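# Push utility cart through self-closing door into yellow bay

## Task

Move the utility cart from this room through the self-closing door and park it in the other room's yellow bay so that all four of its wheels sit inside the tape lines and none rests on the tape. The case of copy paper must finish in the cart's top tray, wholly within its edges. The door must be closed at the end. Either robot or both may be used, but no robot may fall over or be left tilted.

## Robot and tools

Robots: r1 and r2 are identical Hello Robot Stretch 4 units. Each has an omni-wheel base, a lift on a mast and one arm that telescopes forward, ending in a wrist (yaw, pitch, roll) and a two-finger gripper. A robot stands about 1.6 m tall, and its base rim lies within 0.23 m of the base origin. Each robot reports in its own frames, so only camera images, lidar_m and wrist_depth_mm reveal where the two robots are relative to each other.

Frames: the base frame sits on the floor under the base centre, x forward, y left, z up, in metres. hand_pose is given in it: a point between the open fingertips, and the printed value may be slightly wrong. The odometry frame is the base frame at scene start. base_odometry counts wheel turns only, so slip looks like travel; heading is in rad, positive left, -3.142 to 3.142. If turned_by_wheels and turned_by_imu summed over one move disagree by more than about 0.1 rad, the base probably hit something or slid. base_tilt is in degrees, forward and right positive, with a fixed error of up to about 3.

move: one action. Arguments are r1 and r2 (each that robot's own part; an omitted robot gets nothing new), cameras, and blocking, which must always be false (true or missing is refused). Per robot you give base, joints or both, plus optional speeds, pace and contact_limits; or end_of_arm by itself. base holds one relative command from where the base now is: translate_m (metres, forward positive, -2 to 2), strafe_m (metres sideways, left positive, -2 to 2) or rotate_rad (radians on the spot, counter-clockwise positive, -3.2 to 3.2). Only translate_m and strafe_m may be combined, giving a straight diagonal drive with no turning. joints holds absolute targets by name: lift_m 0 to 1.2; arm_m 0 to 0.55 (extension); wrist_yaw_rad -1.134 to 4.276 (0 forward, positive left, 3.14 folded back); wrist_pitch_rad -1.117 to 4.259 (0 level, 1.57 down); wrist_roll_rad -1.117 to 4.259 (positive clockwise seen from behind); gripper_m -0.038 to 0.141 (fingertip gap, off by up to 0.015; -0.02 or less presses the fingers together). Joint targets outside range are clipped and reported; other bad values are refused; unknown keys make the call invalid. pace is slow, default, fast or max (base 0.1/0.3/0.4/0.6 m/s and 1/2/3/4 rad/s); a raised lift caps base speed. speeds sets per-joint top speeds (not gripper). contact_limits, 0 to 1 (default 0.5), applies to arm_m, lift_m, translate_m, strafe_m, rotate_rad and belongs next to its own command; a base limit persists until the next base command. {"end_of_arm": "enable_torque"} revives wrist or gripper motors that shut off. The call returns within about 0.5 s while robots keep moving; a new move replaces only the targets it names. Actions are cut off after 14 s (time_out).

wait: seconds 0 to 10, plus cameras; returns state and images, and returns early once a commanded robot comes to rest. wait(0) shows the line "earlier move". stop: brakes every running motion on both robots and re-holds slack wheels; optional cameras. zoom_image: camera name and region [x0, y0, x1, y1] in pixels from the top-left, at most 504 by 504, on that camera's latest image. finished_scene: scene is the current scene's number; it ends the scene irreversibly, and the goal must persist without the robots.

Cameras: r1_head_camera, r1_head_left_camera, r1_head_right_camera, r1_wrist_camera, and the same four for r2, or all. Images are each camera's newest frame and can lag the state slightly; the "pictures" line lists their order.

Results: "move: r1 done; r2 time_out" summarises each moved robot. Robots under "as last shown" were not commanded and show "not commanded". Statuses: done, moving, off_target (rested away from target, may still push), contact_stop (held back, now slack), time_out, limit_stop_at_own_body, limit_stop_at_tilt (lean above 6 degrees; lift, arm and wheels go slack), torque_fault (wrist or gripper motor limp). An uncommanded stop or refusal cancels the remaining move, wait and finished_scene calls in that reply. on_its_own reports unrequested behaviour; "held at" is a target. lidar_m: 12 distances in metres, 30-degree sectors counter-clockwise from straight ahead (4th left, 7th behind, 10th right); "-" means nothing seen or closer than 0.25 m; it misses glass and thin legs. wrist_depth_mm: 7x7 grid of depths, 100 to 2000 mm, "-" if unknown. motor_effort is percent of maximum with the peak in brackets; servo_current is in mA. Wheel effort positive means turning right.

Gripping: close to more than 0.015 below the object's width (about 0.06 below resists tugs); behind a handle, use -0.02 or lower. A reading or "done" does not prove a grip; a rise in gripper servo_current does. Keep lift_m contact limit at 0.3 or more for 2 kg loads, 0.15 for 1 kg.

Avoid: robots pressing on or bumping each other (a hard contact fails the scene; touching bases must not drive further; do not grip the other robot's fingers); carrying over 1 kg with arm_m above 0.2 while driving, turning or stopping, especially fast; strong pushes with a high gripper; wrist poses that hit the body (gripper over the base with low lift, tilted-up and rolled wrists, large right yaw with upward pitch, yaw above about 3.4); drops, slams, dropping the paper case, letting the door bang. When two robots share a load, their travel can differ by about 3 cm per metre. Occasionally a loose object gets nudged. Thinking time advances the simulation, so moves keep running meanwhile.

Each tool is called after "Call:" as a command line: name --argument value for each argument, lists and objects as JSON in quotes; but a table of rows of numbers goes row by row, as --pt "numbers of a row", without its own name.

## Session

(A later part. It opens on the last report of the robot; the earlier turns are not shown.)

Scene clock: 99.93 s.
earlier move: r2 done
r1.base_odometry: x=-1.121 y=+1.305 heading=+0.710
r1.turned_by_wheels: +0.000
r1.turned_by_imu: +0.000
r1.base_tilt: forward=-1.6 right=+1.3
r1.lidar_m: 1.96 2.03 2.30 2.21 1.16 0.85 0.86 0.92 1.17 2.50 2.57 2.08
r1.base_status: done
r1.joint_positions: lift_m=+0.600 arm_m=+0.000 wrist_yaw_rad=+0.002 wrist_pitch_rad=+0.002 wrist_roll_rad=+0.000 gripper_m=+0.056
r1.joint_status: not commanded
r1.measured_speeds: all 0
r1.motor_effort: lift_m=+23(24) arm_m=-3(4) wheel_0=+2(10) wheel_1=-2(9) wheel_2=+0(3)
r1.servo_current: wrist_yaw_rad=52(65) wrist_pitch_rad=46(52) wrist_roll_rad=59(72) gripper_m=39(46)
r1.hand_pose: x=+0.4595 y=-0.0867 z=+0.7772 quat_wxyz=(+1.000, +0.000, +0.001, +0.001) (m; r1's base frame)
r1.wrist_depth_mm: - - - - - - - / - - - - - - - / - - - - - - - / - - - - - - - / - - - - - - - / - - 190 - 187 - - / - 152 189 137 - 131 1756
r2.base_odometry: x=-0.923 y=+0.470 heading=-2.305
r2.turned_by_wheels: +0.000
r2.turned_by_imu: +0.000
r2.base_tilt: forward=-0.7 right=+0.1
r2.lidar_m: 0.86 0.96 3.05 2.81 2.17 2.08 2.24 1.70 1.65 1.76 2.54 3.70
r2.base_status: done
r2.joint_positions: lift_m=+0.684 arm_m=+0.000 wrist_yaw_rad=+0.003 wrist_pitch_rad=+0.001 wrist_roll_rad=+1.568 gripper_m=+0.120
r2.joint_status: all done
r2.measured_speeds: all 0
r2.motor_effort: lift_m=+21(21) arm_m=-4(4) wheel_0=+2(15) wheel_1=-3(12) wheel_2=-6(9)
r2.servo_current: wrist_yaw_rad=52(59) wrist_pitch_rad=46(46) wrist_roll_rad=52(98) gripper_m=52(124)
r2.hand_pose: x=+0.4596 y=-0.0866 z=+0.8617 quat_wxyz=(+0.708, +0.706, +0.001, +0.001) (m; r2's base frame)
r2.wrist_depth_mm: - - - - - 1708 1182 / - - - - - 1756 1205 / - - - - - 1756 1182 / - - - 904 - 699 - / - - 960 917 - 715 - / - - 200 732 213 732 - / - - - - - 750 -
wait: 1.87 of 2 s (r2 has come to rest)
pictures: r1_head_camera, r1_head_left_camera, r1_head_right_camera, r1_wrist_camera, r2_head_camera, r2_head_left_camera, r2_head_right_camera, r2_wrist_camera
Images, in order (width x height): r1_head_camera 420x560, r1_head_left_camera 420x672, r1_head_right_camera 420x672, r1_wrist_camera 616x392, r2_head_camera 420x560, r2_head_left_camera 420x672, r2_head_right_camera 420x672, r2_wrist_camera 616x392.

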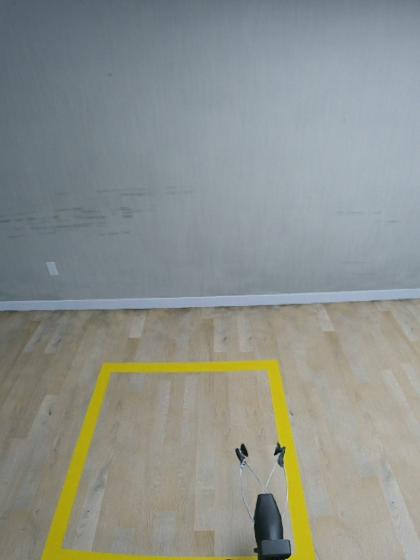

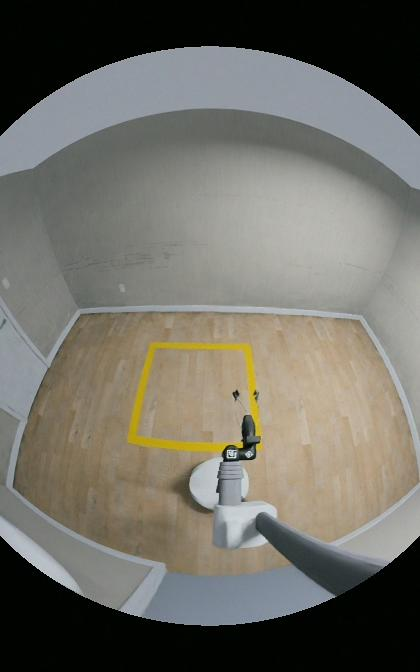

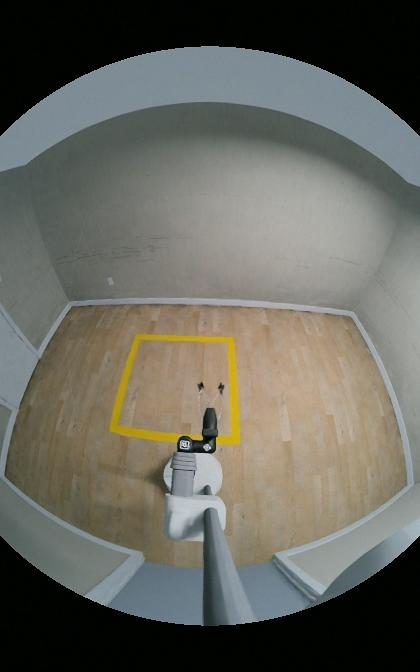

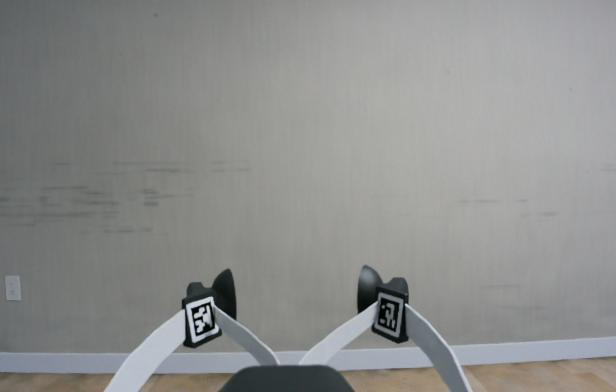

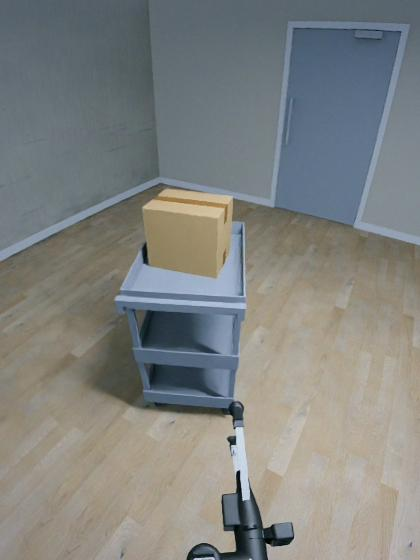

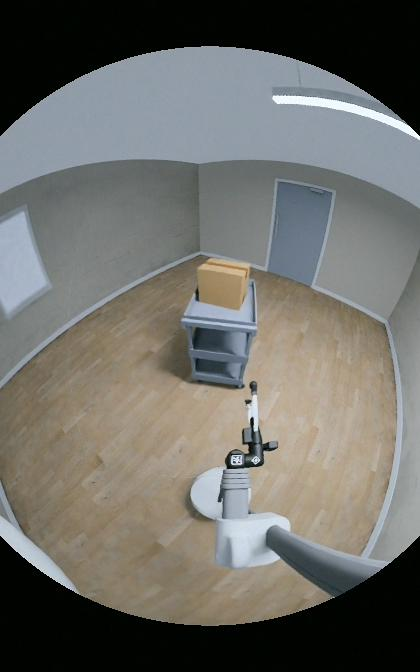

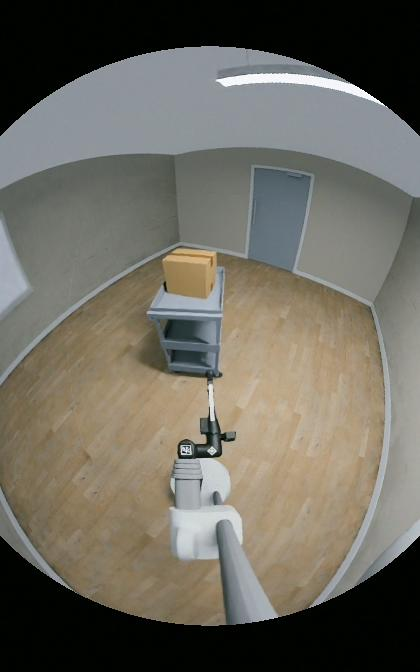

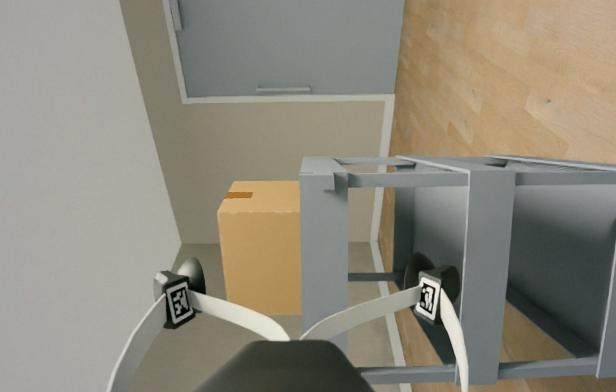

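Call:
move --blocking false --r1 '{"base":{"rotate_rad":0.05}}' --r2 '{"base":{"rotate_rad":-0.07},"joints":{"arm_m":0.25}}' --cameras '[]'

Call:
wait --seconds 0.8 --cameras '[]'

Call:
move --blocking false --r1 '{"base":{"translate_m":-0.5,"strafe_m":0.06}}' --r2 '{"base":{"strafe_m":0.18}}' --cameras '[]'

Call:
wait --seconds 1.6 --cameras '[]'

Call:
wait --seconds 1.5 --cameras '["r1_head_left_camera","r1_head_right_camera","r2_head_camera","r2_wrist_camera"]'

Scene clock: 124.53 s.
move: r1 moving; r2 moving
r1.base_odometry: x=-1.121 y=+1.305 heading=+0.759
r1.turned_by_wheels: +0.050
r1.turned_by_imu: +0.050
r1.base_tilt: forward=-1.6 right=+1.3
r1.lidar_m: 1.97 2.09 2.28 2.20 1.13 0.87 0.87 0.93 1.21 2.50 2.62 2.01
r1.base_status: rotate_rad moving
r1.joint_positions: lift_m=+0.600 arm_m=+0.000 wrist_yaw_rad=+0.002 wrist_pitch_rad=+0.002 wrist_roll_rad=+0.000 gripper_m=+0.056
r1.joint_status: not commanded
r1.measured_speeds: all 0
r1.motor_effort: lift_m=+23(23) arm_m=-4(4) wheel_0=-3(5) wheel_1=+0(6) wheel_2=+0(6)
r1.servo_current: wrist_yaw_rad=39(65) wrist_pitch_rad=39(46) wrist_roll_rad=52(59) gripper_m=46(46)
r1.hand_pose: x=+0.4595 y=-0.0867 z=+0.7772 quat_wxyz=(+1.000, +0.000, +0.001, +0.001) (m; r1's base frame)
r1.wrist_depth_mm: - - - - - - - / - - - - - - - / - - - - - - - / - - - - - - - / - - - - - - - / - - 190 - 187 - - / - 151 189 137 - - 1618
r2.base_odometry: x=-0.923 y=+0.470 heading=-2.375
r2.turned_by_wheels: -0.069
r2.turned_by_imu: -0.067
r2.base_tilt: forward=-0.7 right=+0.1
r2.lidar_m: 0.86 0.92 3.06 2.99 2.17 2.08 2.16 1.74 1.65 1.74 2.35 3.71
r2.base_status: rotate_rad moving
r2.joint_positions: lift_m=+0.684 arm_m=+0.051 wrist_yaw_rad=+0.002 wrist_pitch_rad=+0.001 wrist_roll_rad=+1.568 gripper_m=+0.120
r2.joint_status: arm_m moving
r2.measured_speeds: translate_m=+0.000 strafe_m=+0.000 rotate_rad=+0.000 lift_m=+0.000 arm_m=+0.195 wrist_yaw_rad=+0.000 wrist_pitch_rad=+0.000 wrist_roll_rad=+0.001
r2.motor_effort: lift_m=+20(21) arm_m=+6(12) wheel_0=+5(8) wheel_1=+2(7) wheel_2=+4(9)
r2.servo_current: wrist_yaw_rad=33(52) wrist_pitch_rad=39(52) wrist_roll_rad=46(59) gripper_m=59(59)
r2.hand_pose: x=+0.5101 y=-0.0867 z=+0.8617 quat_wxyz=(+0.708, +0.706, +0.001, +0.001) (m; r2's base frame)
r2.wrist_depth_mm: - - - - - 1661 1160 / - - - - - 1708 1182 / - - - - - 1756 1205 / - - - - - 1499 1138 / - - 904 661 - 661 - / - - 200 676 196 668 - / - - - - - - -
pictures: none
No camera images: "cameras" was empty.

Scene clock: 124.63 s.
earlier move: r1 done; r2 moving
r1.base_odometry: x=-1.121 y=+1.305 heading=+0.759
r1.turned_by_wheels: +0.000
r1.turned_by_imu: +0.000
r1.base_tilt: forward=-1.6 right=+1.3
r1.lidar_m: 1.95 2.06 2.27 2.22 1.12 0.88 0.86 0.94 1.19 2.49 2.60 2.03
r1.base_status: done
r1.joint_positions: lift_m=+0.600 arm_m=+0.000 wrist_yaw_rad=+0.002 wrist_pitch_rad=+0.002 wrist_roll_rad=+0.000 gripper_m=+0.056
r1.joint_status: not commanded
r1.measured_speeds: all 0
r1.motor_effort: lift_m=+23(23) arm_m=-3(4) wheel_0=-3(5) wheel_1=-1(6) wheel_2=+0(6)
r1.servo_current: wrist_yaw_rad=59(65) wrist_pitch_rad=46(46) wrist_roll_rad=46(59) gripper_m=39(46)
r1.hand_pose: x=+0.4595 y=-0.0867 z=+0.7772 quat_wxyz=(+1.000, +0.000, +0.001, +0.001) (m; r1's base frame)
r1.wrist_depth_mm: - - - - - - - / - - - - - - - / - - - - - - - / - - - - - - - / - - - - - - - / - - 190 - 187 - - / - 153 189 137 - - 1618
r2.base_odometry: x=-0.923 y=+0.470 heading=-2.375
r2.turned_by_wheels: +0.000
r2.turned_by_imu: +0.000
r2.base_tilt: forward=-0.7 right=+0.0
r2.lidar_m: 0.86 0.92 3.06 3.00 2.20 2.07 2.16 1.73 1.64 1.72 2.36 3.72
r2.base_status: rotate_rad moving
r2.joint_positions: lift_m=+0.684 arm_m=+0.073 wrist_yaw_rad=+0.002 wrist_pitch_rad=+0.001 wrist_roll_rad=+1.568 gripper_m=+0.120
r2.joint_status: arm_m moving
r2.measured_speeds: translate_m=+0.000 strafe_m=+0.000 rotate_rad=+0.000 lift_m=+0.000 arm_m=+0.235 wrist_yaw_rad=+0.000 wrist_pitch_rad=+0.000 wrist_roll_rad=+0.000
r2.motor_effort: lift_m=+21(21) arm_m=+8(12) wheel_0=+3(8) wheel_1=+2(7) wheel_2=+2(9)
r2.servo_current: wrist_yaw_rad=59(59) wrist_pitch_rad=39(52) wrist_roll_rad=52(59) gripper_m=52(59)
r2.hand_pose: x=+0.5323 y=-0.0867 z=+0.8617 quat_wxyz=(+0.708, +0.706, +0.001, +0.001) (m; r2's base frame)
r2.wrist_depth_mm: - - - - - 1661 1160 / - - - - - 1708 1182 / - - - - - 1708 1182 / - - - - - 1430 1205 / - - 891 854 - 647 - / - - 200 647 196 661 - / - - - - - 661 -
wait: 0.10 of 0.8 s (r1 has come to rest)
pictures: none
No camera images: "cameras" was empty.

Scene clock: 125.13 s.
earlier move: r2 moving
move: r1 moving; r2 moving
r1.base_odometry: x=-1.146 y=+1.286 heading=+0.759
r1.turned_by_wheels: +0.000
r1.turned_by_imu: +0.000
r1.base_tilt: forward=-1.6 right=+1.3
r1.lidar_m: 2.00 2.11 2.28 2.21 1.07 0.84 0.84 0.90 1.13 2.52 2.62 2.06
r1.base_status: translate_m moving; strafe_m moving
r1.joint_positions: lift_m=+0.600 arm_m=+0.000 wrist_yaw_rad=+0.002 wrist_pitch_rad=+0.002 wrist_roll_rad=+0.000 gripper_m=+0.056
r1.joint_status: not commanded
r1.measured_speeds: translate_m=-0.121 strafe_m=+0.014 rotate_rad=+0.003 lift_m=+0.000 arm_m=+0.000 wrist_yaw_rad=+0.000 wrist_pitch_rad=+0.000 wrist_roll_rad=+0.000
r1.motor_effort: lift_m=+23(23) arm_m=-4(4) wheel_0=-9(10) wheel_1=-3(7) wheel_2=+9(9)
r1.servo_current: wrist_yaw_rad=46(72) wrist_pitch_rad=46(52) wrist_roll_rad=46(59) gripper_m=46(46)
r1.hand_pose: x=+0.4595 y=-0.0867 z=+0.7772 quat_wxyz=(+1.000, +0.000, +0.001, +0.001) (m; r1's base frame)
r1.wrist_depth_mm: - - - - - - - / - - - - - - - / - - - - - - - / - - - - - - - / - - - - - - - / - - 190 - 188 - - / - 152 189 136 - 131 1708
r2.base_odometry: x=-0.898 y=+0.444 heading=-2.375
r2.turned_by_wheels: +0.000
r2.turned_by_imu: +0.000
r2.base_tilt: forward=-0.7 right=+0.1
r2.lidar_m: 0.87 0.94 3.02 3.00 2.16 2.07 2.17 1.77 1.67 1.76 2.37 3.73
r2.base_status: strafe_m moving
r2.joint_positions: lift_m=+0.684 arm_m=+0.204 wrist_yaw_rad=+0.002 wrist_pitch_rad=+0.001 wrist_roll_rad=+1.568 gripper_m=+0.120
r2.joint_status: arm_m moving
r2.measured_speeds: translate_m=+0.001 strafe_m=+0.142 rotate_rad=-0.005 lift_m=+0.000 arm_m=+0.198 wrist_yaw_rad=+0.000 wrist_pitch_rad=+0.000 wrist_roll_rad=+0.000
r2.motor_effort: lift_m=+21(21) arm_m=+6(12) wheel_0=-9(12) wheel_1=+12(13) wheel_2=+3(5)
r2.servo_current: wrist_yaw_rad=46(59) wrist_pitch_rad=39(46) wrist_roll_rad=52(52) gripper_m=46(52)
r2.hand_pose: x=+0.6637 y=-0.0867 z=+0.8617 quat_wxyz=(+0.708, +0.706, +0.001, +0.001) (m; r2's base frame)
r2.wrist_depth_mm: - - - - - 1708 1160 / - - - - - 1708 1182 / - - - - - 1756 1205 / - - - 831 - 1618 508 / - - 732 517 1098 - 512 / - - 200 517 196 517 521 / - - 778 - - - 530
pictures: none
No camera images: "cameras" was empty.

Scene clock: 126.50 s.
earlier move: r1 moving; r2 done
r1.base_odometry: x=-1.424 y=+1.079 heading=+0.759
r1.turned_by_wheels: +0.000
r1.turned_by_imu: +0.000
r1.base_tilt: forward=-1.6 right=+1.3
r1.lidar_m: 2.35 2.45 2.26 1.58 0.58 0.52 0.51 0.53 0.76 1.97 2.65 2.42
r1.base_status: translate_m moving; strafe_m moving
r1.joint_positions: lift_m=+0.600 arm_m=+0.000 wrist_yaw_rad=+0.002 wrist_pitch_rad=+0.002 wrist_roll_rad=+0.000 gripper_m=+0.056
r1.joint_status: not commanded
r1.measured_speeds: translate_m=-0.253 strafe_m=+0.030 rotate_rad=+0.000 lift_m=+0.000 arm_m=+0.000 wrist_yaw_rad=+0.000 wrist_pitch_rad=+0.000 wrist_roll_rad=+0.000
r1.motor_effort: lift_m=+23(24) arm_m=-4(4) wheel_0=-3(10) wheel_1=-2(7) wheel_2=+2(9)
r1.servo_current: wrist_yaw_rad=59(72) wrist_pitch_rad=39(52) wrist_roll_rad=39(65) gripper_m=39(46)
r1.hand_pose: x=+0.4595 y=-0.0867 z=+0.7772 quat_wxyz=(+1.000, +0.000, +0.001, +0.001) (m; r1's base frame)
r1.wrist_depth_mm: - - - - - - - / - - - - - - - / - - - - - - - / - - - - - - - / - - - - - - - / - - 194 - 187 - - / 1983 1708 1618 153 1808 1661 1808
r2.base_odometry: x=-0.798 y=+0.340 heading=-2.375
r2.turned_by_wheels: +0.000
r2.turned_by_imu: +0.000
r2.base_tilt: forward=-0.7 right=+0.1
r2.lidar_m: 0.89 3.07 2.91 2.89 2.10 1.99 2.08 1.90 1.80 1.86 2.56 0.91
r2.base_status: done
r2.joint_positions: lift_m=+0.684 arm_m=+0.250 wrist_yaw_rad=+0.002 wrist_pitch_rad=+0.001 wrist_roll_rad=+1.568 gripper_m=+0.120
r2.joint_status: all done
r2.measured_speeds: all 0
r2.motor_effort: lift_m=+21(21) arm_m=+8(12) wheel_0=+0(12) wheel_1=+2(13) wheel_2=+3(5)
r2.servo_current: wrist_yaw_rad=46(59) wrist_pitch_rad=39(46) wrist_roll_rad=39(59) gripper_m=52(52)
r2.hand_pose: x=+0.7093 y=-0.0867 z=+0.8617 quat_wxyz=(+0.708, +0.706, +0.001, +0.001) (m; r2's base frame)
r2.wrist_depth_mm: - - - - - 1708 1182 / - - - 449 - 1661 452 / - - - 455 - - 459 / - - 676 462 - - 466 / - - 707 469 - - 473 / - - 200 477 198 - 477 / - - - - - 1863 484
wait: 1.37 of 1.6 s (r2 has come to rest)
pictures: none
No camera images: "cameras" was empty.

Scene clock: 127.80 s.
earlier move: r1 done
r1.base_odometry: x=-1.525 y=+1.004 heading=+0.759
r1.turned_by_wheels: +0.000
r1.turned_by_imu: +0.000
r1.base_tilt: forward=-1.6 right=+1.3
r1.lidar_m: 2.45 2.59 2.23 1.11 0.42 0.39 0.35 0.41 0.59 1.43 2.69 2.53
r1.base_status: done
r1.joint_positions: lift_m=+0.600 arm_m=+0.000 wrist_yaw_rad=+0.002 wrist_pitch_rad=+0.002 wrist_roll_rad=+0.000 gripper_m=+0.056
r1.joint_status: not commanded
r1.measured_speeds: all 0
r1.motor_effort: lift_m=+23(24) arm_m=-3(4) wheel_0=-3(10) wheel_1=-1(7) wheel_2=-1(9)
r1.servo_current: wrist_yaw_rad=52(72) wrist_pitch_rad=39(52) wrist_roll_rad=52(78) gripper_m=46(46)
r1.hand_pose: x=+0.4595 y=-0.0867 z=+0.7772 quat_wxyz=(+1.000, +0.000, +0.001, +0.001) (m; r1's base frame)
r1.wrist_depth_mm: - - - - - - - / - - - - - - - / - - - - - - - / - - - - - - - / - - - - - - - / - - 193 - 187 - - / 1921 1756 1756 153 1808 1708 1808
r2.base_odometry: x=-0.798 y=+0.340 heading=-2.375
r2.turned_by_wheels: +0.000
r2.turned_by_imu: +0.000
r2.base_tilt: forward=-0.7 right=+0.1
r2.lidar_m: 0.87 3.05 2.89 2.91 2.11 1.99 2.07 1.90 1.80 1.89 2.56 0.90
r2.base_status: done
r2.joint_positions: lift_m=+0.684 arm_m=+0.250 wrist_yaw_rad=+0.002 wrist_pitch_rad=+0.001 wrist_roll_rad=+1.568 gripper_m=+0.120
r2.joint_status: all done
r2.measured_speeds: all 0
r2.motor_effort: lift_m=+21(21) arm_m=+8(12) wheel_0=-1(12) wheel_1=+2(13) wheel_2=+3(5)
r2.servo_current: wrist_yaw_rad=52(65) wrist_pitch_rad=39(46) wrist_roll_rad=39(59) gripper_m=52(59)
r2.hand_pose: x=+0.7093 y=-0.0867 z=+0.8617 quat_wxyz=(+0.708, +0.706, +0.001, +0.001) (m; r2's base frame)
r2.wrist_depth_mm: - - - - - 1661 1160 / - - - 449 - 1708 452 / - - - 452 - - 455 / - - 668 466 - - 462 / - - 699 469 - - 469 / - - 200 473 198 - 477 / - - - - - 1863 484
wait: 1.30 of 1.5 s (r1 has come to rest)
pictures: r1_head_left_camera, r1_head_right_camera, r2_head_camera, r2_wrist_camera
Images, in order (width x height): r1_head_left_camera 420x672, r1_head_right_camera 420x672, r2_head_camera 420x560, r2_wrist_camera 616x392.

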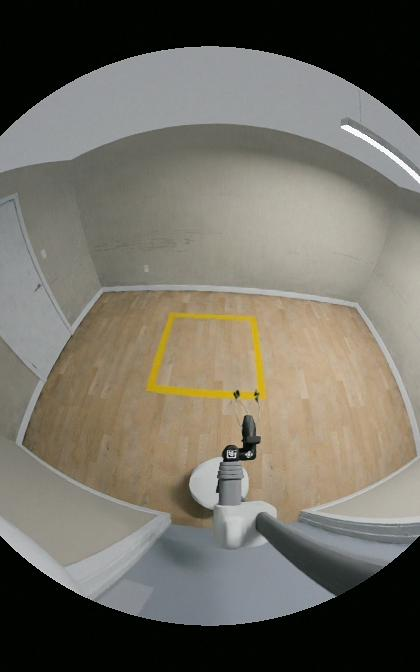

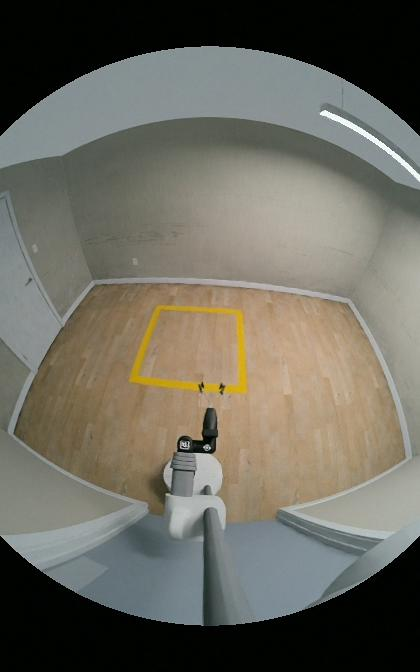

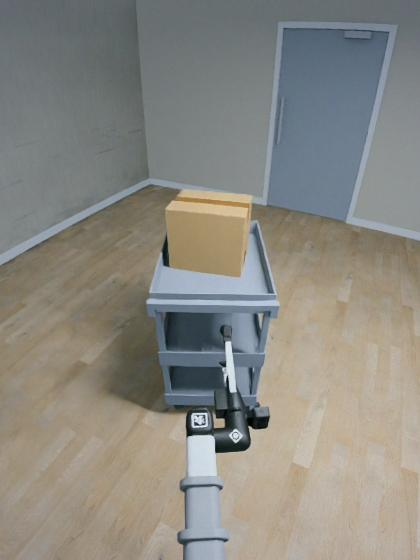

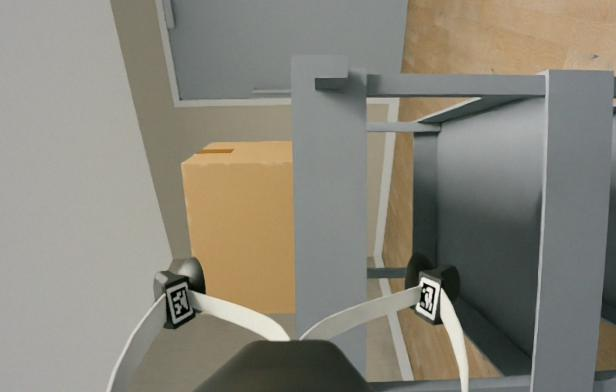

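Call:
move --blocking false --r1 '{"base":{"translate_m":-0.9,"strafe_m":-0.05},"contact_limits":{"translate_m":0.7},"pace":"slow"}' --r2 '{"base":{"translate_m":0.12,"strafe_m":0.03},"joints":{"arm_m":0.295}}' --cameras '[]'

Call:
wait --seconds 2.5 --cameras '["r2_head_camera","r2_wrist_camera"]'

Call:
wait --seconds 4.5 --cameras '["r1_head_left_camera","r1_head_right_camera"]'

Scene clock: 140.43 s.
move: r1 moving; r2 moving
r1.base_odometry: x=-1.533 y=+0.995 heading=+0.759
r1.turned_by_wheels: +0.000
r1.turned_by_imu: -0.001
r1.base_tilt: forward=-1.6 right=+1.3
r1.lidar_m: 2.48 2.59 2.25 1.11 0.42 0.39 0.36 0.39 0.58 1.37 2.67 2.55
r1.base_status: translate_m moving; strafe_m moving
r1.joint_positions: lift_m=+0.600 arm_m=+0.000 wrist_yaw_rad=+0.002 wrist_pitch_rad=+0.002 wrist_roll_rad=+0.000 gripper_m=+0.056
r1.joint_status: not commanded
r1.measured_speeds: translate_m=-0.049 strafe_m=-0.003 rotate_rad=-0.001 lift_m=+0.000 arm_m=+0.000 wrist_yaw_rad=+0.000 wrist_pitch_rad=+0.000 wrist_roll_rad=+0.000
r1.motor_effort: lift_m=+23(23) arm_m=-4(4) wheel_0=-5(7) wheel_1=-7(7) wheel_2=+7(7)
r1.servo_current: wrist_yaw_rad=52(59) wrist_pitch_rad=46(52) wrist_roll_rad=39(72) gripper_m=39(46)
r1.contact_limits: translate_m 0.7
r1.hand_pose: x=+0.4595 y=-0.0867 z=+0.7772 quat_wxyz=(+1.000, +0.000, +0.001, +0.001) (m; r1's base frame)
r1.wrist_depth_mm: - - - - - - - / - - - - - - - / - - - - - - - / - - - - - - - / - - - - - - - / - - 193 - 187 - - / 1983 1756 1756 153 1756 1618 1863
r2.base_odometry: x=-0.815 y=+0.313 heading=-2.375
r2.turned_by_wheels: +0.000
r2.turned_by_imu: +0.001
r2.base_tilt: forward=-0.7 right=+0.1
r2.lidar_m: 0.85 3.05 2.87 2.91 2.10 2.02 2.08 1.91 1.84 1.92 2.57 0.85
r2.base_status: translate_m moving; strafe_m moving
r2.joint_positions: lift_m=+0.684 arm_m=+0.289 wrist_yaw_rad=+0.002 wrist_pitch_rad=+0.001 wrist_roll_rad=+1.568 gripper_m=+0.120
r2.joint_status: arm_m moving
r2.measured_speeds: translate_m=+0.122 strafe_m=+0.031 rotate_rad=+0.001 lift_m=+0.000 arm_m=+0.073 wrist_yaw_rad=+0.000 wrist_pitch_rad=+0.000 wrist_roll_rad=+0.000
r2.motor_effort: lift_m=+21(21) arm_m=+9(11) wheel_0=+4(7) wheel_1=+8(10) wheel_2=-12(13)
r2.servo_current: wrist_yaw_rad=52(52) wrist_pitch_rad=39(52) wrist_roll_rad=46(52) gripper_m=52(59)
r2.hand_pose: x=+0.7487 y=-0.0867 z=+0.8617 quat_wxyz=(+0.708, +0.706, +0.001, +0.000) (m; r2's base frame)
r2.wrist_depth_mm: - - - - - 1756 1205 / - - - 384 392 392 389 / - - 768 394 991 - - / - - 603 397 1008 - - / - - 627 402 402 - - / - - 200 345 200 - - / - - - - - 1863 -
pictures: none
No camera images: "cameras" was empty.

Scene clock: 141.60 s.
earlier move: r1 moving; r2 done
r1.base_odometry: x=-1.605 y=+0.919 heading=+0.759
r1.turned_by_wheels: +0.000
r1.turned_by_imu: +0.000
r1.base_tilt: forward=-1.6 right=+1.3
r1.lidar_m: 2.59 2.72 2.26 0.72 0.38 0.27 0.26 0.29 0.42 0.86 2.63 2.68
r1.base_status: translate_m moving; strafe_m moving
r1.joint_positions: lift_m=+0.600 arm_m=+0.000 wrist_yaw_rad=+0.002 wrist_pitch_rad=+0.002 wrist_roll_rad=+0.000 gripper_m=+0.056
r1.joint_status: not commanded
r1.measured_speeds: translate_m=-0.100 strafe_m=-0.007 rotate_rad=+0.003 lift_m=+0.000 arm_m=+0.000 wrist_yaw_rad=+0.000 wrist_pitch_rad=+0.000 wrist_roll_rad=+0.000
r1.motor_effort: lift_m=+23(24) arm_m=-4(4) wheel_0=-6(8) wheel_1=-4(7) wheel_2=+4(7)
r1.servo_current: wrist_yaw_rad=46(59) wrist_pitch_rad=39(52) wrist_roll_rad=52(72) gripper_m=33(46)
r1.contact_limits: translate_m 0.7
r1.hand_pose: x=+0.4595 y=-0.0867 z=+0.7772 quat_wxyz=(+1.000, +0.000, +0.001, +0.001) (m; r1's base frame)
r1.wrist_depth_mm: - - - - - - - / - - - - - - - / - - - - - - - / - - - - - - - / - - - - - - - / - - 194 - 187 - - / 1921 1708 1661 153 1808 1708 1808
r2.base_odometry: x=-0.864 y=+0.235 heading=-2.375
r2.turned_by_wheels: +0.000
r2.turned_by_imu: +0.000
r2.base_tilt: forward=-0.7 right=+0.1
r2.lidar_m: 0.76 2.97 2.79 2.97 2.17 2.07 2.16 1.99 1.87 1.98 2.71 0.78
r2.base_status: done
r2.joint_positions: lift_m=+0.684 arm_m=+0.295 wrist_yaw_rad=+0.002 wrist_pitch_rad=+0.001 wrist_roll_rad=+1.568 gripper_m=+0.120
r2.joint_status: all done
r2.measured_speeds: all 0
r2.motor_effort: lift_m=+21(21) arm_m=+7(11) wheel_0=+2(8) wheel_1=+3(10) wheel_2=-4(13)
r2.servo_current: wrist_yaw_rad=65(65) wrist_pitch_rad=39(52) wrist_roll_rad=52(59) gripper_m=46(59)
r2.hand_pose: x=+0.7543 y=-0.0867 z=+0.8617 quat_wxyz=(+0.708, +0.706, +0.001, +0.000) (m; r2's base frame)
r2.wrist_depth_mm: - - - 232 290 1576 473 / - - - 291 294 854 - / - - 504 237 297 - - / - - 512 242 301 - - / - - 530 304 303 - - / - - 199 247 214 - - / - - - - - 1708 517
wait: 1.17 of 2.5 s (r2 has come to rest)
pictures: r2_head_camera, r2_wrist_camera
Images, in order (width x height): r2_head_camera 420x560, r2_wrist_camera 616x392.

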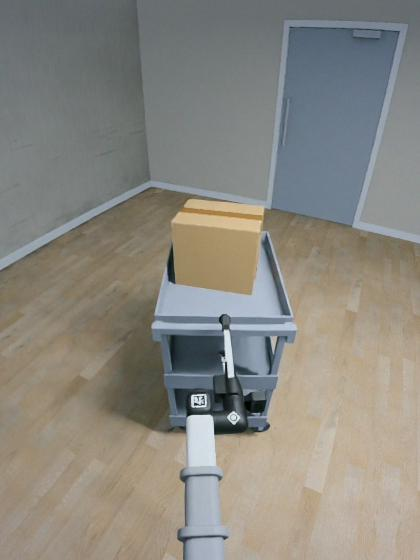

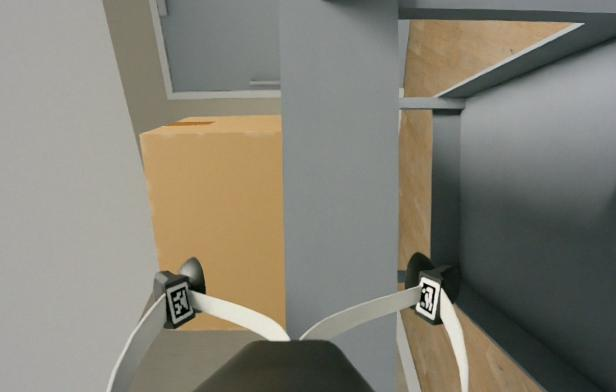

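Scene clock: 146.10 s.
earlier move: r1 moving
r1.base_odometry: x=-1.914 y=+0.592 heading=+0.759
r1.turned_by_wheels: +0.000
r1.turned_by_imu: -0.006
r1.base_tilt: forward=-1.5 right=+1.3
r1.lidar_m: 3.03 3.09 0.37 0.42 2.33 0.28 0.25 - 0.25 0.28 0.65 3.15
r1.base_status: translate_m moving; strafe_m moving
r1.joint_positions: lift_m=+0.600 arm_m=+0.000 wrist_yaw_rad=+0.002 wrist_pitch_rad=+0.002 wrist_roll_rad=+0.000 gripper_m=+0.056
r1.joint_status: not commanded
r1.measured_speeds: translate_m=-0.100 strafe_m=-0.005 rotate_rad=-0.001 lift_m=+0.000 arm_m=+0.000 wrist_yaw_rad=+0.000 wrist_pitch_rad=+0.000 wrist_roll_rad=+0.000
r1.motor_effort: lift_m=+22(24) arm_m=+4(4) wheel_0=-4(14) wheel_1=-11(21) wheel_2=+18(23)
r1.servo_current: wrist_yaw_rad=59(72) wrist_pitch_rad=46(52) wrist_roll_rad=39(72) gripper_m=46(52)
r1.contact_limits: translate_m 0.7
r1.hand_pose: x=+0.4595 y=-0.0867 z=+0.7773 quat_wxyz=(+1.000, +0.000, +0.001, +0.001) (m; r1's base frame)
r1.wrist_depth_mm: - - - - - - - / - - - - - - - / - - - - - - - / - - - - - - - / - - - - - - - / - - 193 - 188 - - / 1983 1708 1708 153 1808 1661 1808
r2.base_odometry: x=-0.864 y=+0.235 heading=-2.375
r2.turned_by_wheels: +0.000
r2.turned_by_imu: +0.001
r2.base_tilt: forward=-0.7 right=+0.1
r2.lidar_m: 0.76 2.97 2.80 2.95 2.21 2.09 2.17 1.99 1.88 1.98 2.69 0.78
r2.base_status: done
r2.joint_positions: lift_m=+0.684 arm_m=+0.295 wrist_yaw_rad=+0.002 wrist_pitch_rad=+0.001 wrist_roll_rad=+1.568 gripper_m=+0.120
r2.joint_status: all done
r2.measured_speeds: all 0
r2.motor_effort: lift_m=+21(21) arm_m=+8(11) wheel_0=+2(8) wheel_1=+3(10) wheel_2=-4(13)
r2.servo_current: wrist_yaw_rad=39(65) wrist_pitch_rad=46(52) wrist_roll_rad=59(65) gripper_m=52(59)
r2.hand_pose: x=+0.7543 y=-0.0867 z=+0.8617 quat_wxyz=(+0.708, +0.706, +0.001, +0.000) (m; r2's base frame)
r2.wrist_depth_mm: - - - 233 290 1576 469 / - - - 290 294 1576 - / - - 500 238 298 - - / - - 512 298 300 - - / - - 539 304 304 - - / - - 198 246 200 - - / - - - - - 1756 512
wait: 4.50 s; no rest
pictures: r1_head_left_camera, r1_head_right_camera
Images, in order (width x height): r1_head_left_camera 420x672, r1_head_right_camera 420x672.

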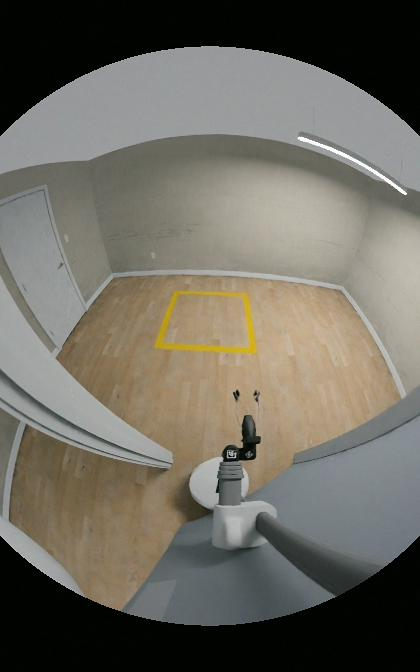

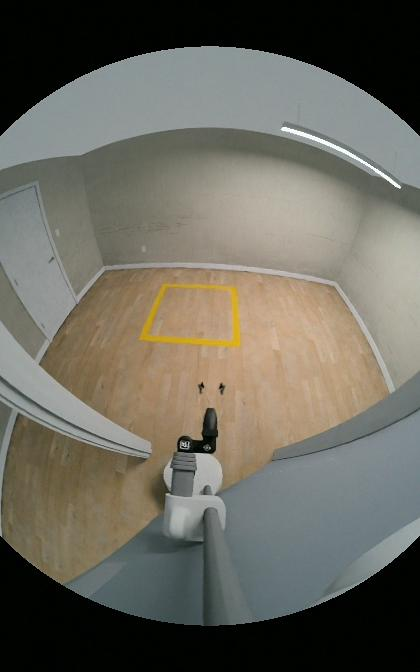

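Call:
move --blocking false --r2 '{"base":{"translate_m":0.03},"contact_limits":{"translate_m":0.2}}' --cameras '[]'

Call:
wait --seconds 1 --cameras '[]'

Call:
move --blocking false --r1 '{"base":{"translate_m":-0.7},"contact_limits":{"translate_m":0.7},"pace":"slow"}' --r2 '{"joints":{"gripper_m":-0.035}}' --cameras '[]'

Call:
wait --seconds 1.5 --cameras '["r2_head_camera","r2_wrist_camera"]'

Call:
wait --seconds 5.5 --cameras '["r1_head_camera","r1_head_left_camera","r1_head_right_camera","r2_wrist_camera"]'

Scene clock: 161.77 s.
earlier move: r1 done
move: r2 moving
r1.base_odometry: x=-2.143 y=+0.349 heading=+0.759
r1.turned_by_wheels: +0.000
r1.turned_by_imu: -0.001
r1.base_tilt: forward=-1.5 right=+1.3
r1.lidar_m: 3.36 0.56 0.61 1.87 2.37 3.30 0.26 0.25 - 0.25 0.31 3.46
r1.base_status: done
r1.joint_positions: lift_m=+0.600 arm_m=+0.000 wrist_yaw_rad=+0.002 wrist_pitch_rad=+0.002 wrist_roll_rad=+0.000 gripper_m=+0.056
r1.joint_status: not commanded
r1.measured_speeds: all 0
r1.motor_effort: lift_m=+22(22) arm_m=+4(4) wheel_0=-2(2) wheel_1=-8(9) wheel_2=+11(11)
r1.servo_current: wrist_yaw_rad=39(59) wrist_pitch_rad=52(52) wrist_roll_rad=46(59) gripper_m=39(46)
r1.contact_limits: translate_m 0.7
r1.hand_pose: x=+0.4595 y=-0.0867 z=+0.7773 quat_wxyz=(+1.000, +0.000, +0.001, +0.001) (m; r1's base frame)
r1.wrist_depth_mm: - - - - - - - / - - - - - - - / - - - - - - - / - - - - - - - / - - - - - - - / - - 193 - 188 - - / 1983 1756 1756 154 1808 1618 1808
r2.base_odometry: x=-0.882 y=+0.218 heading=-2.375
r2.turned_by_wheels: +0.000
r2.turned_by_imu: +0.001
r2.base_tilt: forward=-0.7 right=+0.0
r2.lidar_m: 0.74 2.95 2.81 2.96 2.20 2.10 2.19 1.98 1.89 2.00 2.70 0.77
r2.base_status: translate_m moving
r2.joint_positions: lift_m=+0.684 arm_m=+0.295 wrist_yaw_rad=+0.002 wrist_pitch_rad=+0.001 wrist_roll_rad=+1.568 gripper_m=+0.120
r2.joint_status: not commanded
r2.measured_speeds: translate_m=+0.047 strafe_m=+0.000 rotate_rad=-0.002 lift_m=+0.000 arm_m=+0.000 wrist_yaw_rad=+0.000 wrist_pitch_rad=+0.000 wrist_roll_rad=+0.000
r2.motor_effort: lift_m=+21(21) arm_m=+7(8) wheel_0=+2(8) wheel_1=+3(9) wheel_2=-4(12)
r2.servo_current: wrist_yaw_rad=46(59) wrist_pitch_rad=46(46) wrist_roll_rad=52(59) gripper_m=46(59)
r2.contact_limits: translate_m 0.2
r2.hand_pose: x=+0.7543 y=-0.0867 z=+0.8617 quat_wxyz=(+0.708, +0.706, +0.001, +0.000) (m; r2's base frame)
r2.wrist_depth_mm: - - - 208 266 1661 1160 / - - - 211 268 1576 - / - - 477 214 273 866 - / - - 492 217 276 866 - / - - 508 219 279 - - / - - 201 222 197 - - / - - - - - 1756 512
pictures: none
No camera images: "cameras" was empty.

Scene clock: 162.23 s.
earlier move: r2 done
r1.base_odometry: x=-2.143 y=+0.349 heading=+0.759
r1.turned_by_wheels: +0.000
r1.turned_by_imu: +0.000
r1.base_tilt: forward=-1.6 right=+1.3
r1.lidar_m: 3.34 0.57 0.62 1.87 2.36 3.26 0.25 0.25 - 0.25 0.33 3.47
r1.base_status: done
r1.joint_positions: lift_m=+0.600 arm_m=+0.000 wrist_yaw_rad=+0.002 wrist_pitch_rad=+0.002 wrist_roll_rad=+0.000 gripper_m=+0.056
r1.joint_status: not commanded
r1.measured_speeds: all 0
r1.motor_effort: lift_m=+22(22) arm_m=+4(4) wheel_0=-1(2) wheel_1=-8(9) wheel_2=+11(11)
r1.servo_current: wrist_yaw_rad=52(65) wrist_pitch_rad=39(52) wrist_roll_rad=65(65) gripper_m=46(46)
r1.contact_limits: translate_m 0.7
r1.hand_pose: x=+0.4595 y=-0.0867 z=+0.7773 quat_wxyz=(+1.000, +0.000, +0.001, +0.001) (m; r1's base frame)
r1.wrist_depth_mm: - - - - - - - / - - - - - - - / - - - - - - - / - - - - - - - / - - - - - - - / - - 193 - 187 - - / 1863 1708 1708 153 1756 1661 1808
r2.base_odometry: x=-0.885 y=+0.215 heading=-2.375
r2.turned_by_wheels: +0.000
r2.turned_by_imu: +0.000
r2.base_tilt: forward=-0.6 right=+0.1
r2.lidar_m: 0.73 2.95 2.78 2.95 2.22 2.10 2.22 2.01 1.91 1.98 2.71 0.75
r2.base_status: done
r2.joint_positions: lift_m=+0.684 arm_m=+0.295 wrist_yaw_rad=+0.002 wrist_pitch_rad=+0.001 wrist_roll_rad=+1.568 gripper_m=+0.120
r2.joint_status: not commanded
r2.measured_speeds: all 0
r2.motor_effort: lift_m=+21(21) arm_m=+7(8) wheel_0=+3(8) wheel_1=+4(9) wheel_2=-3(12)
r2.servo_current: wrist_yaw_rad=39(59) wrist_pitch_rad=39(46) wrist_roll_rad=46(59) gripper_m=46(59)
r2.contact_limits: translate_m 0.2
r2.hand_pose: x=+0.7543 y=-0.0867 z=+0.8617 quat_wxyz=(+0.708, +0.706, +0.001, +0.000) (m; r2's base frame)
r2.wrist_depth_mm: - - - 204 260 1661 1160 / - - - 206 263 1576 - / - - 469 208 270 854 - / - - 480 212 271 866 - / - - 500 216 274 - - / - - 200 216 200 - - / - - - - - 1708 512
wait: 0.47 of 1 s (r2 has come to rest)
pictures: none
No camera images: "cameras" was empty.

Scene clock: 162.73 s.
move: r1 moving; r2 moving
r1.base_odometry: x=-2.152 y=+0.341 heading=+0.759
r1.turned_by_wheels: +0.000
r1.turned_by_imu: +0.000
r1.base_tilt: forward=-1.6 right=+1.3
r1.lidar_m: 3.37 0.57 0.63 1.90 2.36 3.28 0.25 0.25 - 0.25 0.33 3.47
r1.base_status: translate_m moving
r1.joint_positions: lift_m=+0.600 arm_m=+0.000 wrist_yaw_rad=+0.002 wrist_pitch_rad=+0.002 wrist_roll_rad=+0.000 gripper_m=+0.056
r1.joint_status: not commanded
r1.measured_speeds: translate_m=-0.048 strafe_m=+0.000 rotate_rad=+0.000 lift_m=+0.000 arm_m=+0.000 wrist_yaw_rad=+0.000 wrist_pitch_rad=+0.000 wrist_roll_rad=+0.000
r1.motor_effort: lift_m=+22(22) arm_m=+4(4) wheel_0=+0(5) wheel_1=-9(12) wheel_2=+14(15)
r1.servo_current: wrist_yaw_rad=52(65) wrist_pitch_rad=52(52) wrist_roll_rad=52(52) gripper_m=39(46)
r1.contact_limits: translate_m 0.7
r1.hand_pose: x=+0.4595 y=-0.0867 z=+0.7773 quat_wxyz=(+1.000, +0.000, +0.001, +0.001) (m; r1's base frame)
r1.wrist_depth_mm: - - - - - - - / - - - - - - - / - - - - - - - / - - - - - - - / - - - - - - - / - - 194 - 187 - - / 1921 1708 1756 153 1808 1661 1863
r2.base_odometry: x=-0.885 y=+0.215 heading=-2.375
r2.turned_by_wheels: +0.000
r2.turned_by_imu: +0.000
r2.base_tilt: forward=-0.7 right=+0.0
r2.lidar_m: 0.73 2.94 2.80 2.93 2.19 2.10 2.22 2.00 1.89 1.97 2.70 0.76
r2.base_status: not commanded
r2.joint_positions: lift_m=+0.684 arm_m=+0.295 wrist_yaw_rad=+0.002 wrist_pitch_rad=+0.001 wrist_roll_rad=+1.568 gripper_m=+0.106
r2.joint_status: gripper_m moving
r2.measured_speeds: all 0
r2.motor_effort: lift_m=+20(21) arm_m=+7(8) wheel_0=+2(3) wheel_1=+4(4) wheel_2=-3(3)
r2.servo_current: wrist_yaw_rad=46(59) wrist_pitch_rad=33(46) wrist_roll_rad=46(46) gripper_m=130(130)
r2.contact_limits: translate_m 0.2
r2.hand_pose: x=+0.7543 y=-0.0867 z=+0.8617 quat_wxyz=(+0.708, +0.706, +0.001, +0.000) (m; r2's base frame)
r2.wrist_depth_mm: - - - 203 262 1708 1160 / - - - 206 263 1576 - / - - 469 209 267 866 - / - - 484 213 273 878 - / - - 504 216 274 - - / - - 196 217 191 - - / - - - - - 1708 512
pictures: none
No camera images: "cameras" was empty.

Scene clock: 164.23 s.
earlier move: r1 moving; r2 moving
r1.base_odometry: x=-2.252 y=+0.246 heading=+0.759
r1.turned_by_wheels: +0.000
r1.turned_by_imu: +0.000
r1.base_tilt: forward=-1.6 right=+1.3
r1.lidar_m: 3.50 0.68 0.84 2.26 2.36 3.30 1.72 0.25 - 0.25 0.27 0.78
r1.base_status: translate_m moving
r1.joint_positions: lift_m=+0.600 arm_m=+0.000 wrist_yaw_rad=+0.002 wrist_pitch_rad=+0.002 wrist_roll_rad=+0.000 gripper_m=+0.056
r1.joint_status: not commanded
r1.measured_speeds: translate_m=-0.099 strafe_m=+0.000 rotate_rad=-0.006 lift_m=+0.000 arm_m=+0.000 wrist_yaw_rad=+0.000 wrist_pitch_rad=+0.000 wrist_roll_rad=+0.000
r1.motor_effort: lift_m=+22(22) arm_m=+4(4) wheel_0=-1(5) wheel_1=-12(12) wheel_2=+13(16)
r1.servo_current: wrist_yaw_rad=39(78) wrist_pitch_rad=46(52) wrist_roll_rad=39(65) gripper_m=33(46)
r1.contact_limits: translate_m 0.7
r1.hand_pose: x=+0.4595 y=-0.0867 z=+0.7773 quat_wxyz=(+1.000, +0.000, +0.001, +0.001) (m; r1's base frame)
r1.wrist_depth_mm: - - - - - - - / - - - - - - - / - - - - - - - / - - - - - - - / - - - - - - - / - - 193 - 187 - - / 1921 1708 1756 153 1863 1661 1863
r2.base_odometry: x=-0.885 y=+0.215 heading=-2.374
r2.turned_by_wheels: +0.000
r2.turned_by_imu: +0.000
r2.base_tilt: forward=-0.7 right=+0.1
r2.lidar_m: 0.70 2.96 2.78 2.94 2.21 2.12 2.20 2.00 1.91 2.00 2.72 0.75
r2.base_status: not commanded
r2.joint_positions: lift_m=+0.684 arm_m=+0.295 wrist_yaw_rad=+0.002 wrist_pitch_rad=+0.001 wrist_roll_rad=+1.568 gripper_m=-0.033
r2.joint_status: gripper_m moving
r2.measured_speeds: all 0
r2.motor_effort: lift_m=+21(21) arm_m=+3(8) wheel_0=+2(3) wheel_1=+4(5) wheel_2=-1(3)
r2.servo_current: wrist_yaw_rad=33(59) wrist_pitch_rad=46(46) wrist_roll_rad=39(59) gripper_m=195(371)
r2.contact_limits: translate_m 0.2
r2.hand_pose: x=+0.7545 y=-0.0867 z=+0.8617 quat_wxyz=(+0.708, +0.706, +0.001, +0.000) (m; r2's base frame)
r2.wrist_depth_mm: - - - 196 252 1661 1160 / - - - 201 256 842 - / - - 462 202 260 854 - / - - 480 206 267 866 - / - - 512 208 270 878 - / - - 181 211 176 - - / - - - - - 1576 -
wait: 1.50 s; no rest
pictures: r2_head_camera, r2_wrist_camera
Images, in order (width x height): r2_head_camera 420x560, r2_wrist_camera 616x392.

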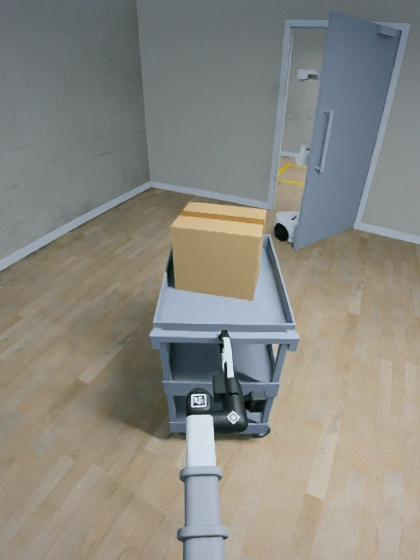

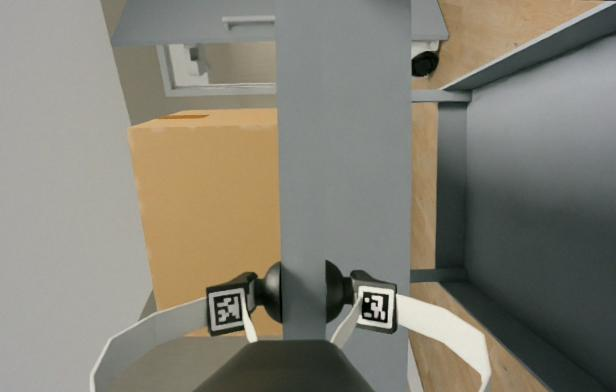

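Scene clock: 164.50 s.
earlier move: r1 moving; r2 done
r1.base_odometry: x=-2.272 y=+0.227 heading=+0.759
r1.turned_by_wheels: +0.000
r1.turned_by_imu: +0.000
r1.base_tilt: forward=-1.6 right=+1.3
r1.lidar_m: 3.53 0.71 0.90 2.23 2.36 3.28 1.70 0.25 - 0.25 0.28 0.76
r1.base_status: translate_m moving
r1.joint_positions: lift_m=+0.600 arm_m=+0.000 wrist_yaw_rad=+0.002 wrist_pitch_rad=+0.002 wrist_roll_rad=+0.000 gripper_m=+0.056
r1.joint_status: not commanded
r1.measured_speeds: translate_m=-0.099 strafe_m=+0.000 rotate_rad=-0.006 lift_m=+0.000 arm_m=+0.000 wrist_yaw_rad=+0.000 wrist_pitch_rad=+0.000 wrist_roll_rad=+0.000
r1.motor_effort: lift_m=+22(22) arm_m=+4(4) wheel_0=+0(5) wheel_1=-12(12) wheel_2=+12(16)
r1.servo_current: wrist_yaw_rad=52(78) wrist_pitch_rad=39(52) wrist_roll_rad=39(65) gripper_m=33(46)
r1.contact_limits: translate_m 0.7
r1.hand_pose: x=+0.4595 y=-0.0867 z=+0.7773 quat_wxyz=(+1.000, +0.000, +0.001, +0.001) (m; r1's base frame)
r1.wrist_depth_mm: - - - - - - - / - - - - - - - / - - - - - - - / - - - - - - - / - - - - - - - / - - 193 - 188 - - / 1983 1756 1708 153 1756 1661 1808
r2.base_odometry: x=-0.885 y=+0.215 heading=-2.374
r2.turned_by_wheels: +0.000
r2.turned_by_imu: +0.000
r2.base_tilt: forward=-0.6 right=+0.1
r2.lidar_m: 0.72 2.98 2.78 2.93 2.19 2.11 2.21 1.99 1.90 2.00 2.71 0.75
r2.base_status: not commanded
r2.joint_positions: lift_m=+0.684 arm_m=+0.295 wrist_yaw_rad=+0.002 wrist_pitch_rad=+0.001 wrist_roll_rad=+1.568 gripper_m=-0.033
r2.joint_status: all done
r2.measured_speeds: all 0
r2.motor_effort: lift_m=+21(21) arm_m=+2(8) wheel_0=+2(3) wheel_1=+4(5) wheel_2=-1(3)
r2.servo_current: wrist_yaw_rad=33(59) wrist_pitch_rad=33(46) wrist_roll_rad=59(59) gripper_m=176(371)
r2.contact_limits: translate_m 0.2
r2.hand_pose: x=+0.7545 y=-0.0867 z=+0.8617 quat_wxyz=(+0.708, +0.706, +0.001, +0.000) (m; r2's base frame)
r2.wrist_depth_mm: - - - 197 254 1708 1160 / - - - 200 257 866 - / - - 462 203 262 854 - / - - 484 206 264 854 - / - - 508 208 270 866 - / - - 181 210 176 - - / - - - - - 1618 -
wait: 0.27 of 5.5 s (r2 has come to rest)
pictures: r1_head_camera, r1_head_left_camera, r1_head_right_camera, r2_wrist_camera
Images, in order (width x height): r1_head_camera 420x560, r1_head_left_camera 420x672, r1_head_right_camera 420x672, r2_wrist_camera 616x392.

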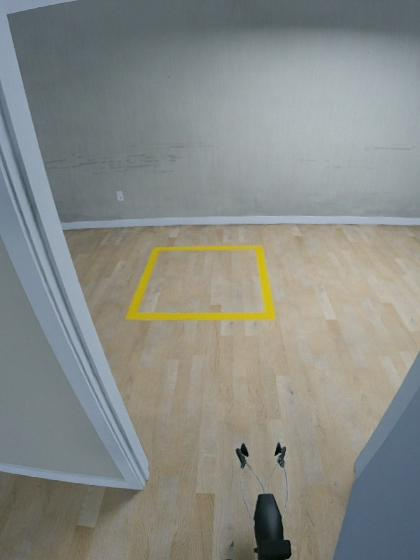

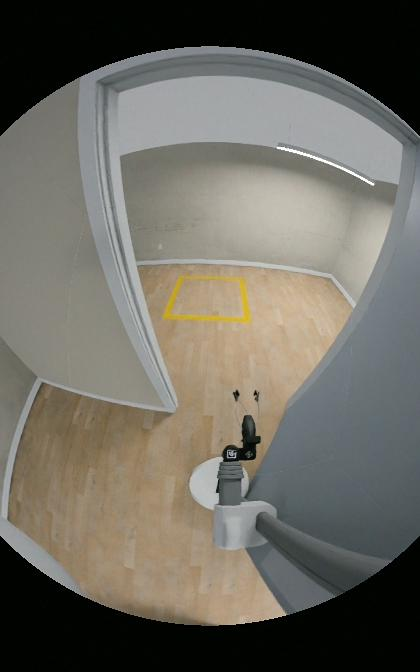

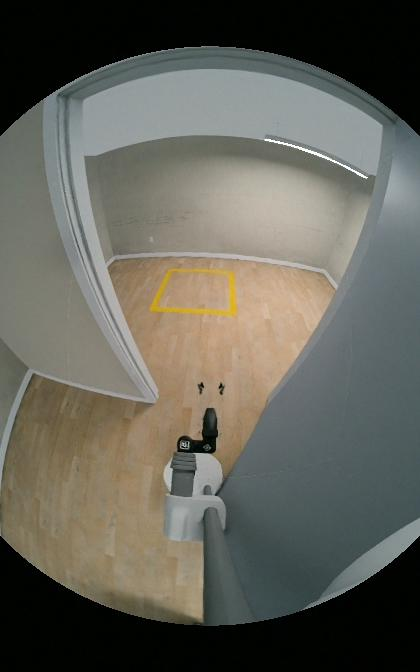

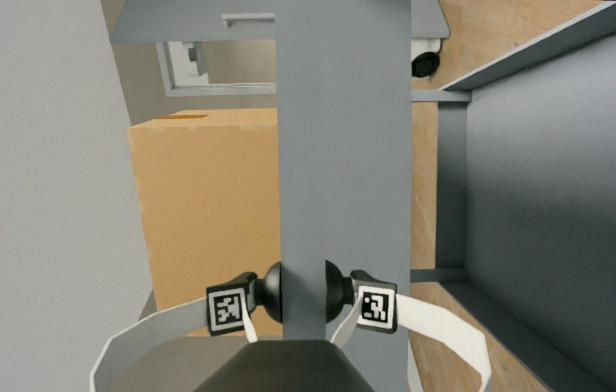

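Call:
wait --seconds 5 --cameras '["r1_head_left_camera","r1_head_right_camera","r2_head_camera"]'

Scene clock: 182.67 s.
earlier move: r1 done
r1.base_odometry: x=-2.651 y=-0.132 heading=+0.759
r1.turned_by_wheels: +0.001
r1.turned_by_imu: +0.018
r1.base_tilt: forward=-1.6 right=+1.3
r1.lidar_m: 4.03 1.18 1.67 2.25 2.40 3.37 1.17 3.38 2.53 2.47 0.33 0.25
r1.base_status: done
r1.joint_positions: lift_m=+0.600 arm_m=+0.000 wrist_yaw_rad=+0.006 wrist_pitch_rad=+0.003 wrist_roll_rad=-0.002 gripper_m=+0.056
r1.joint_status: not commanded
r1.measured_speeds: all 0
r1.motor_effort: lift_m=+22(22) arm_m=-4(5) wheel_0=+3(15) wheel_1=-5(12) wheel_2=+7(16)
r1.servo_current: wrist_yaw_rad=39(78) wrist_pitch_rad=46(52) wrist_roll_rad=52(72) gripper_m=39(52)
r1.contact_limits: translate_m 0.7
r1.hand_pose: x=+0.4598 y=-0.0858 z=+0.7772 quat_wxyz=(+1.000, -0.001, +0.001, +0.003) (m; r1's base frame)
r1.wrist_depth_mm: - - - - - - 347 / - - - - - - 366 / - - - - - - 370 / - - - - - - 368 / - - - - - - 362 / - - 193 - 187 - 343 / - 153 1708 153 1808 1661 535
r2.base_odometry: x=-0.885 y=+0.215 heading=-2.374
r2.turned_by_wheels: +0.000
r2.turned_by_imu: +0.001
r2.base_tilt: forward=-0.6 right=+0.1
r2.lidar_m: 0.74 2.92 2.80 2.96 2.20 2.11 2.22 2.00 1.91 1.98 2.69 0.76
r2.base_status: not commanded
r2.joint_positions: lift_m=+0.684 arm_m=+0.295 wrist_yaw_rad=+0.002 wrist_pitch_rad=+0.001 wrist_roll_rad=+1.568 gripper_m=-0.033
r2.joint_status: all done
r2.measured_speeds: all 0
r2.motor_effort: lift_m=+21(21) arm_m=-3(8) wheel_0=+2(3) wheel_1=+4(5) wheel_2=-1(3)
r2.servo_current: wrist_yaw_rad=46(72) wrist_pitch_rad=33(52) wrist_roll_rad=39(59) gripper_m=176(371)
r2.contact_limits: translate_m 0.2
r2.hand_pose: x=+0.7545 y=-0.0867 z=+0.8617 quat_wxyz=(+0.708, +0.706, +0.001, +0.000) (m; r2's base frame)
r2.wrist_depth_mm: - - - 196 253 1756 1160 / - - - 200 256 842 - / - - 462 202 260 854 - / - - 484 205 266 878 - / - - 508 208 268 866 - / - - 181 211 177 - - / - - - - - 1618 -
wait: 0.00 of 5 s (r1 has come to rest)
pictures: r1_head_left_camera, r1_head_right_camera, r2_head_camera
Images, in order (width x height): r1_head_left_camera 420x672, r1_head_right_camera 420x672, r2_head_camera 420x560.

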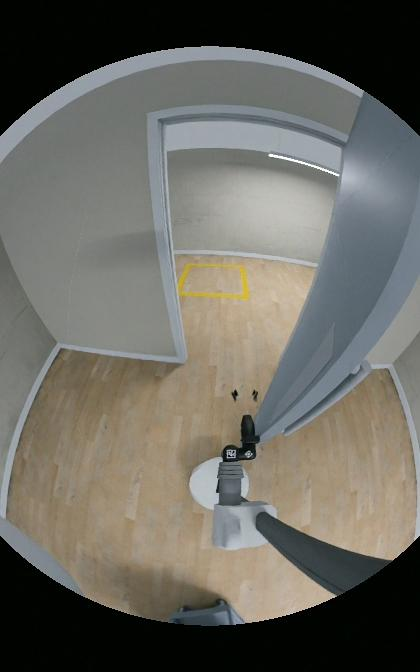

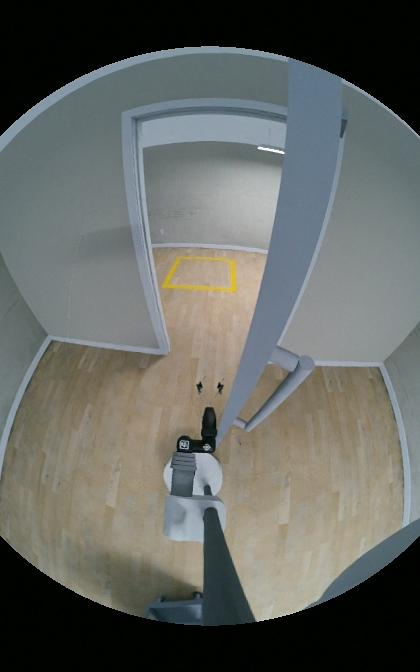

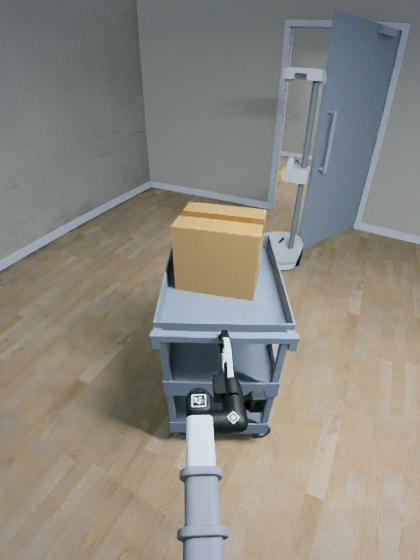

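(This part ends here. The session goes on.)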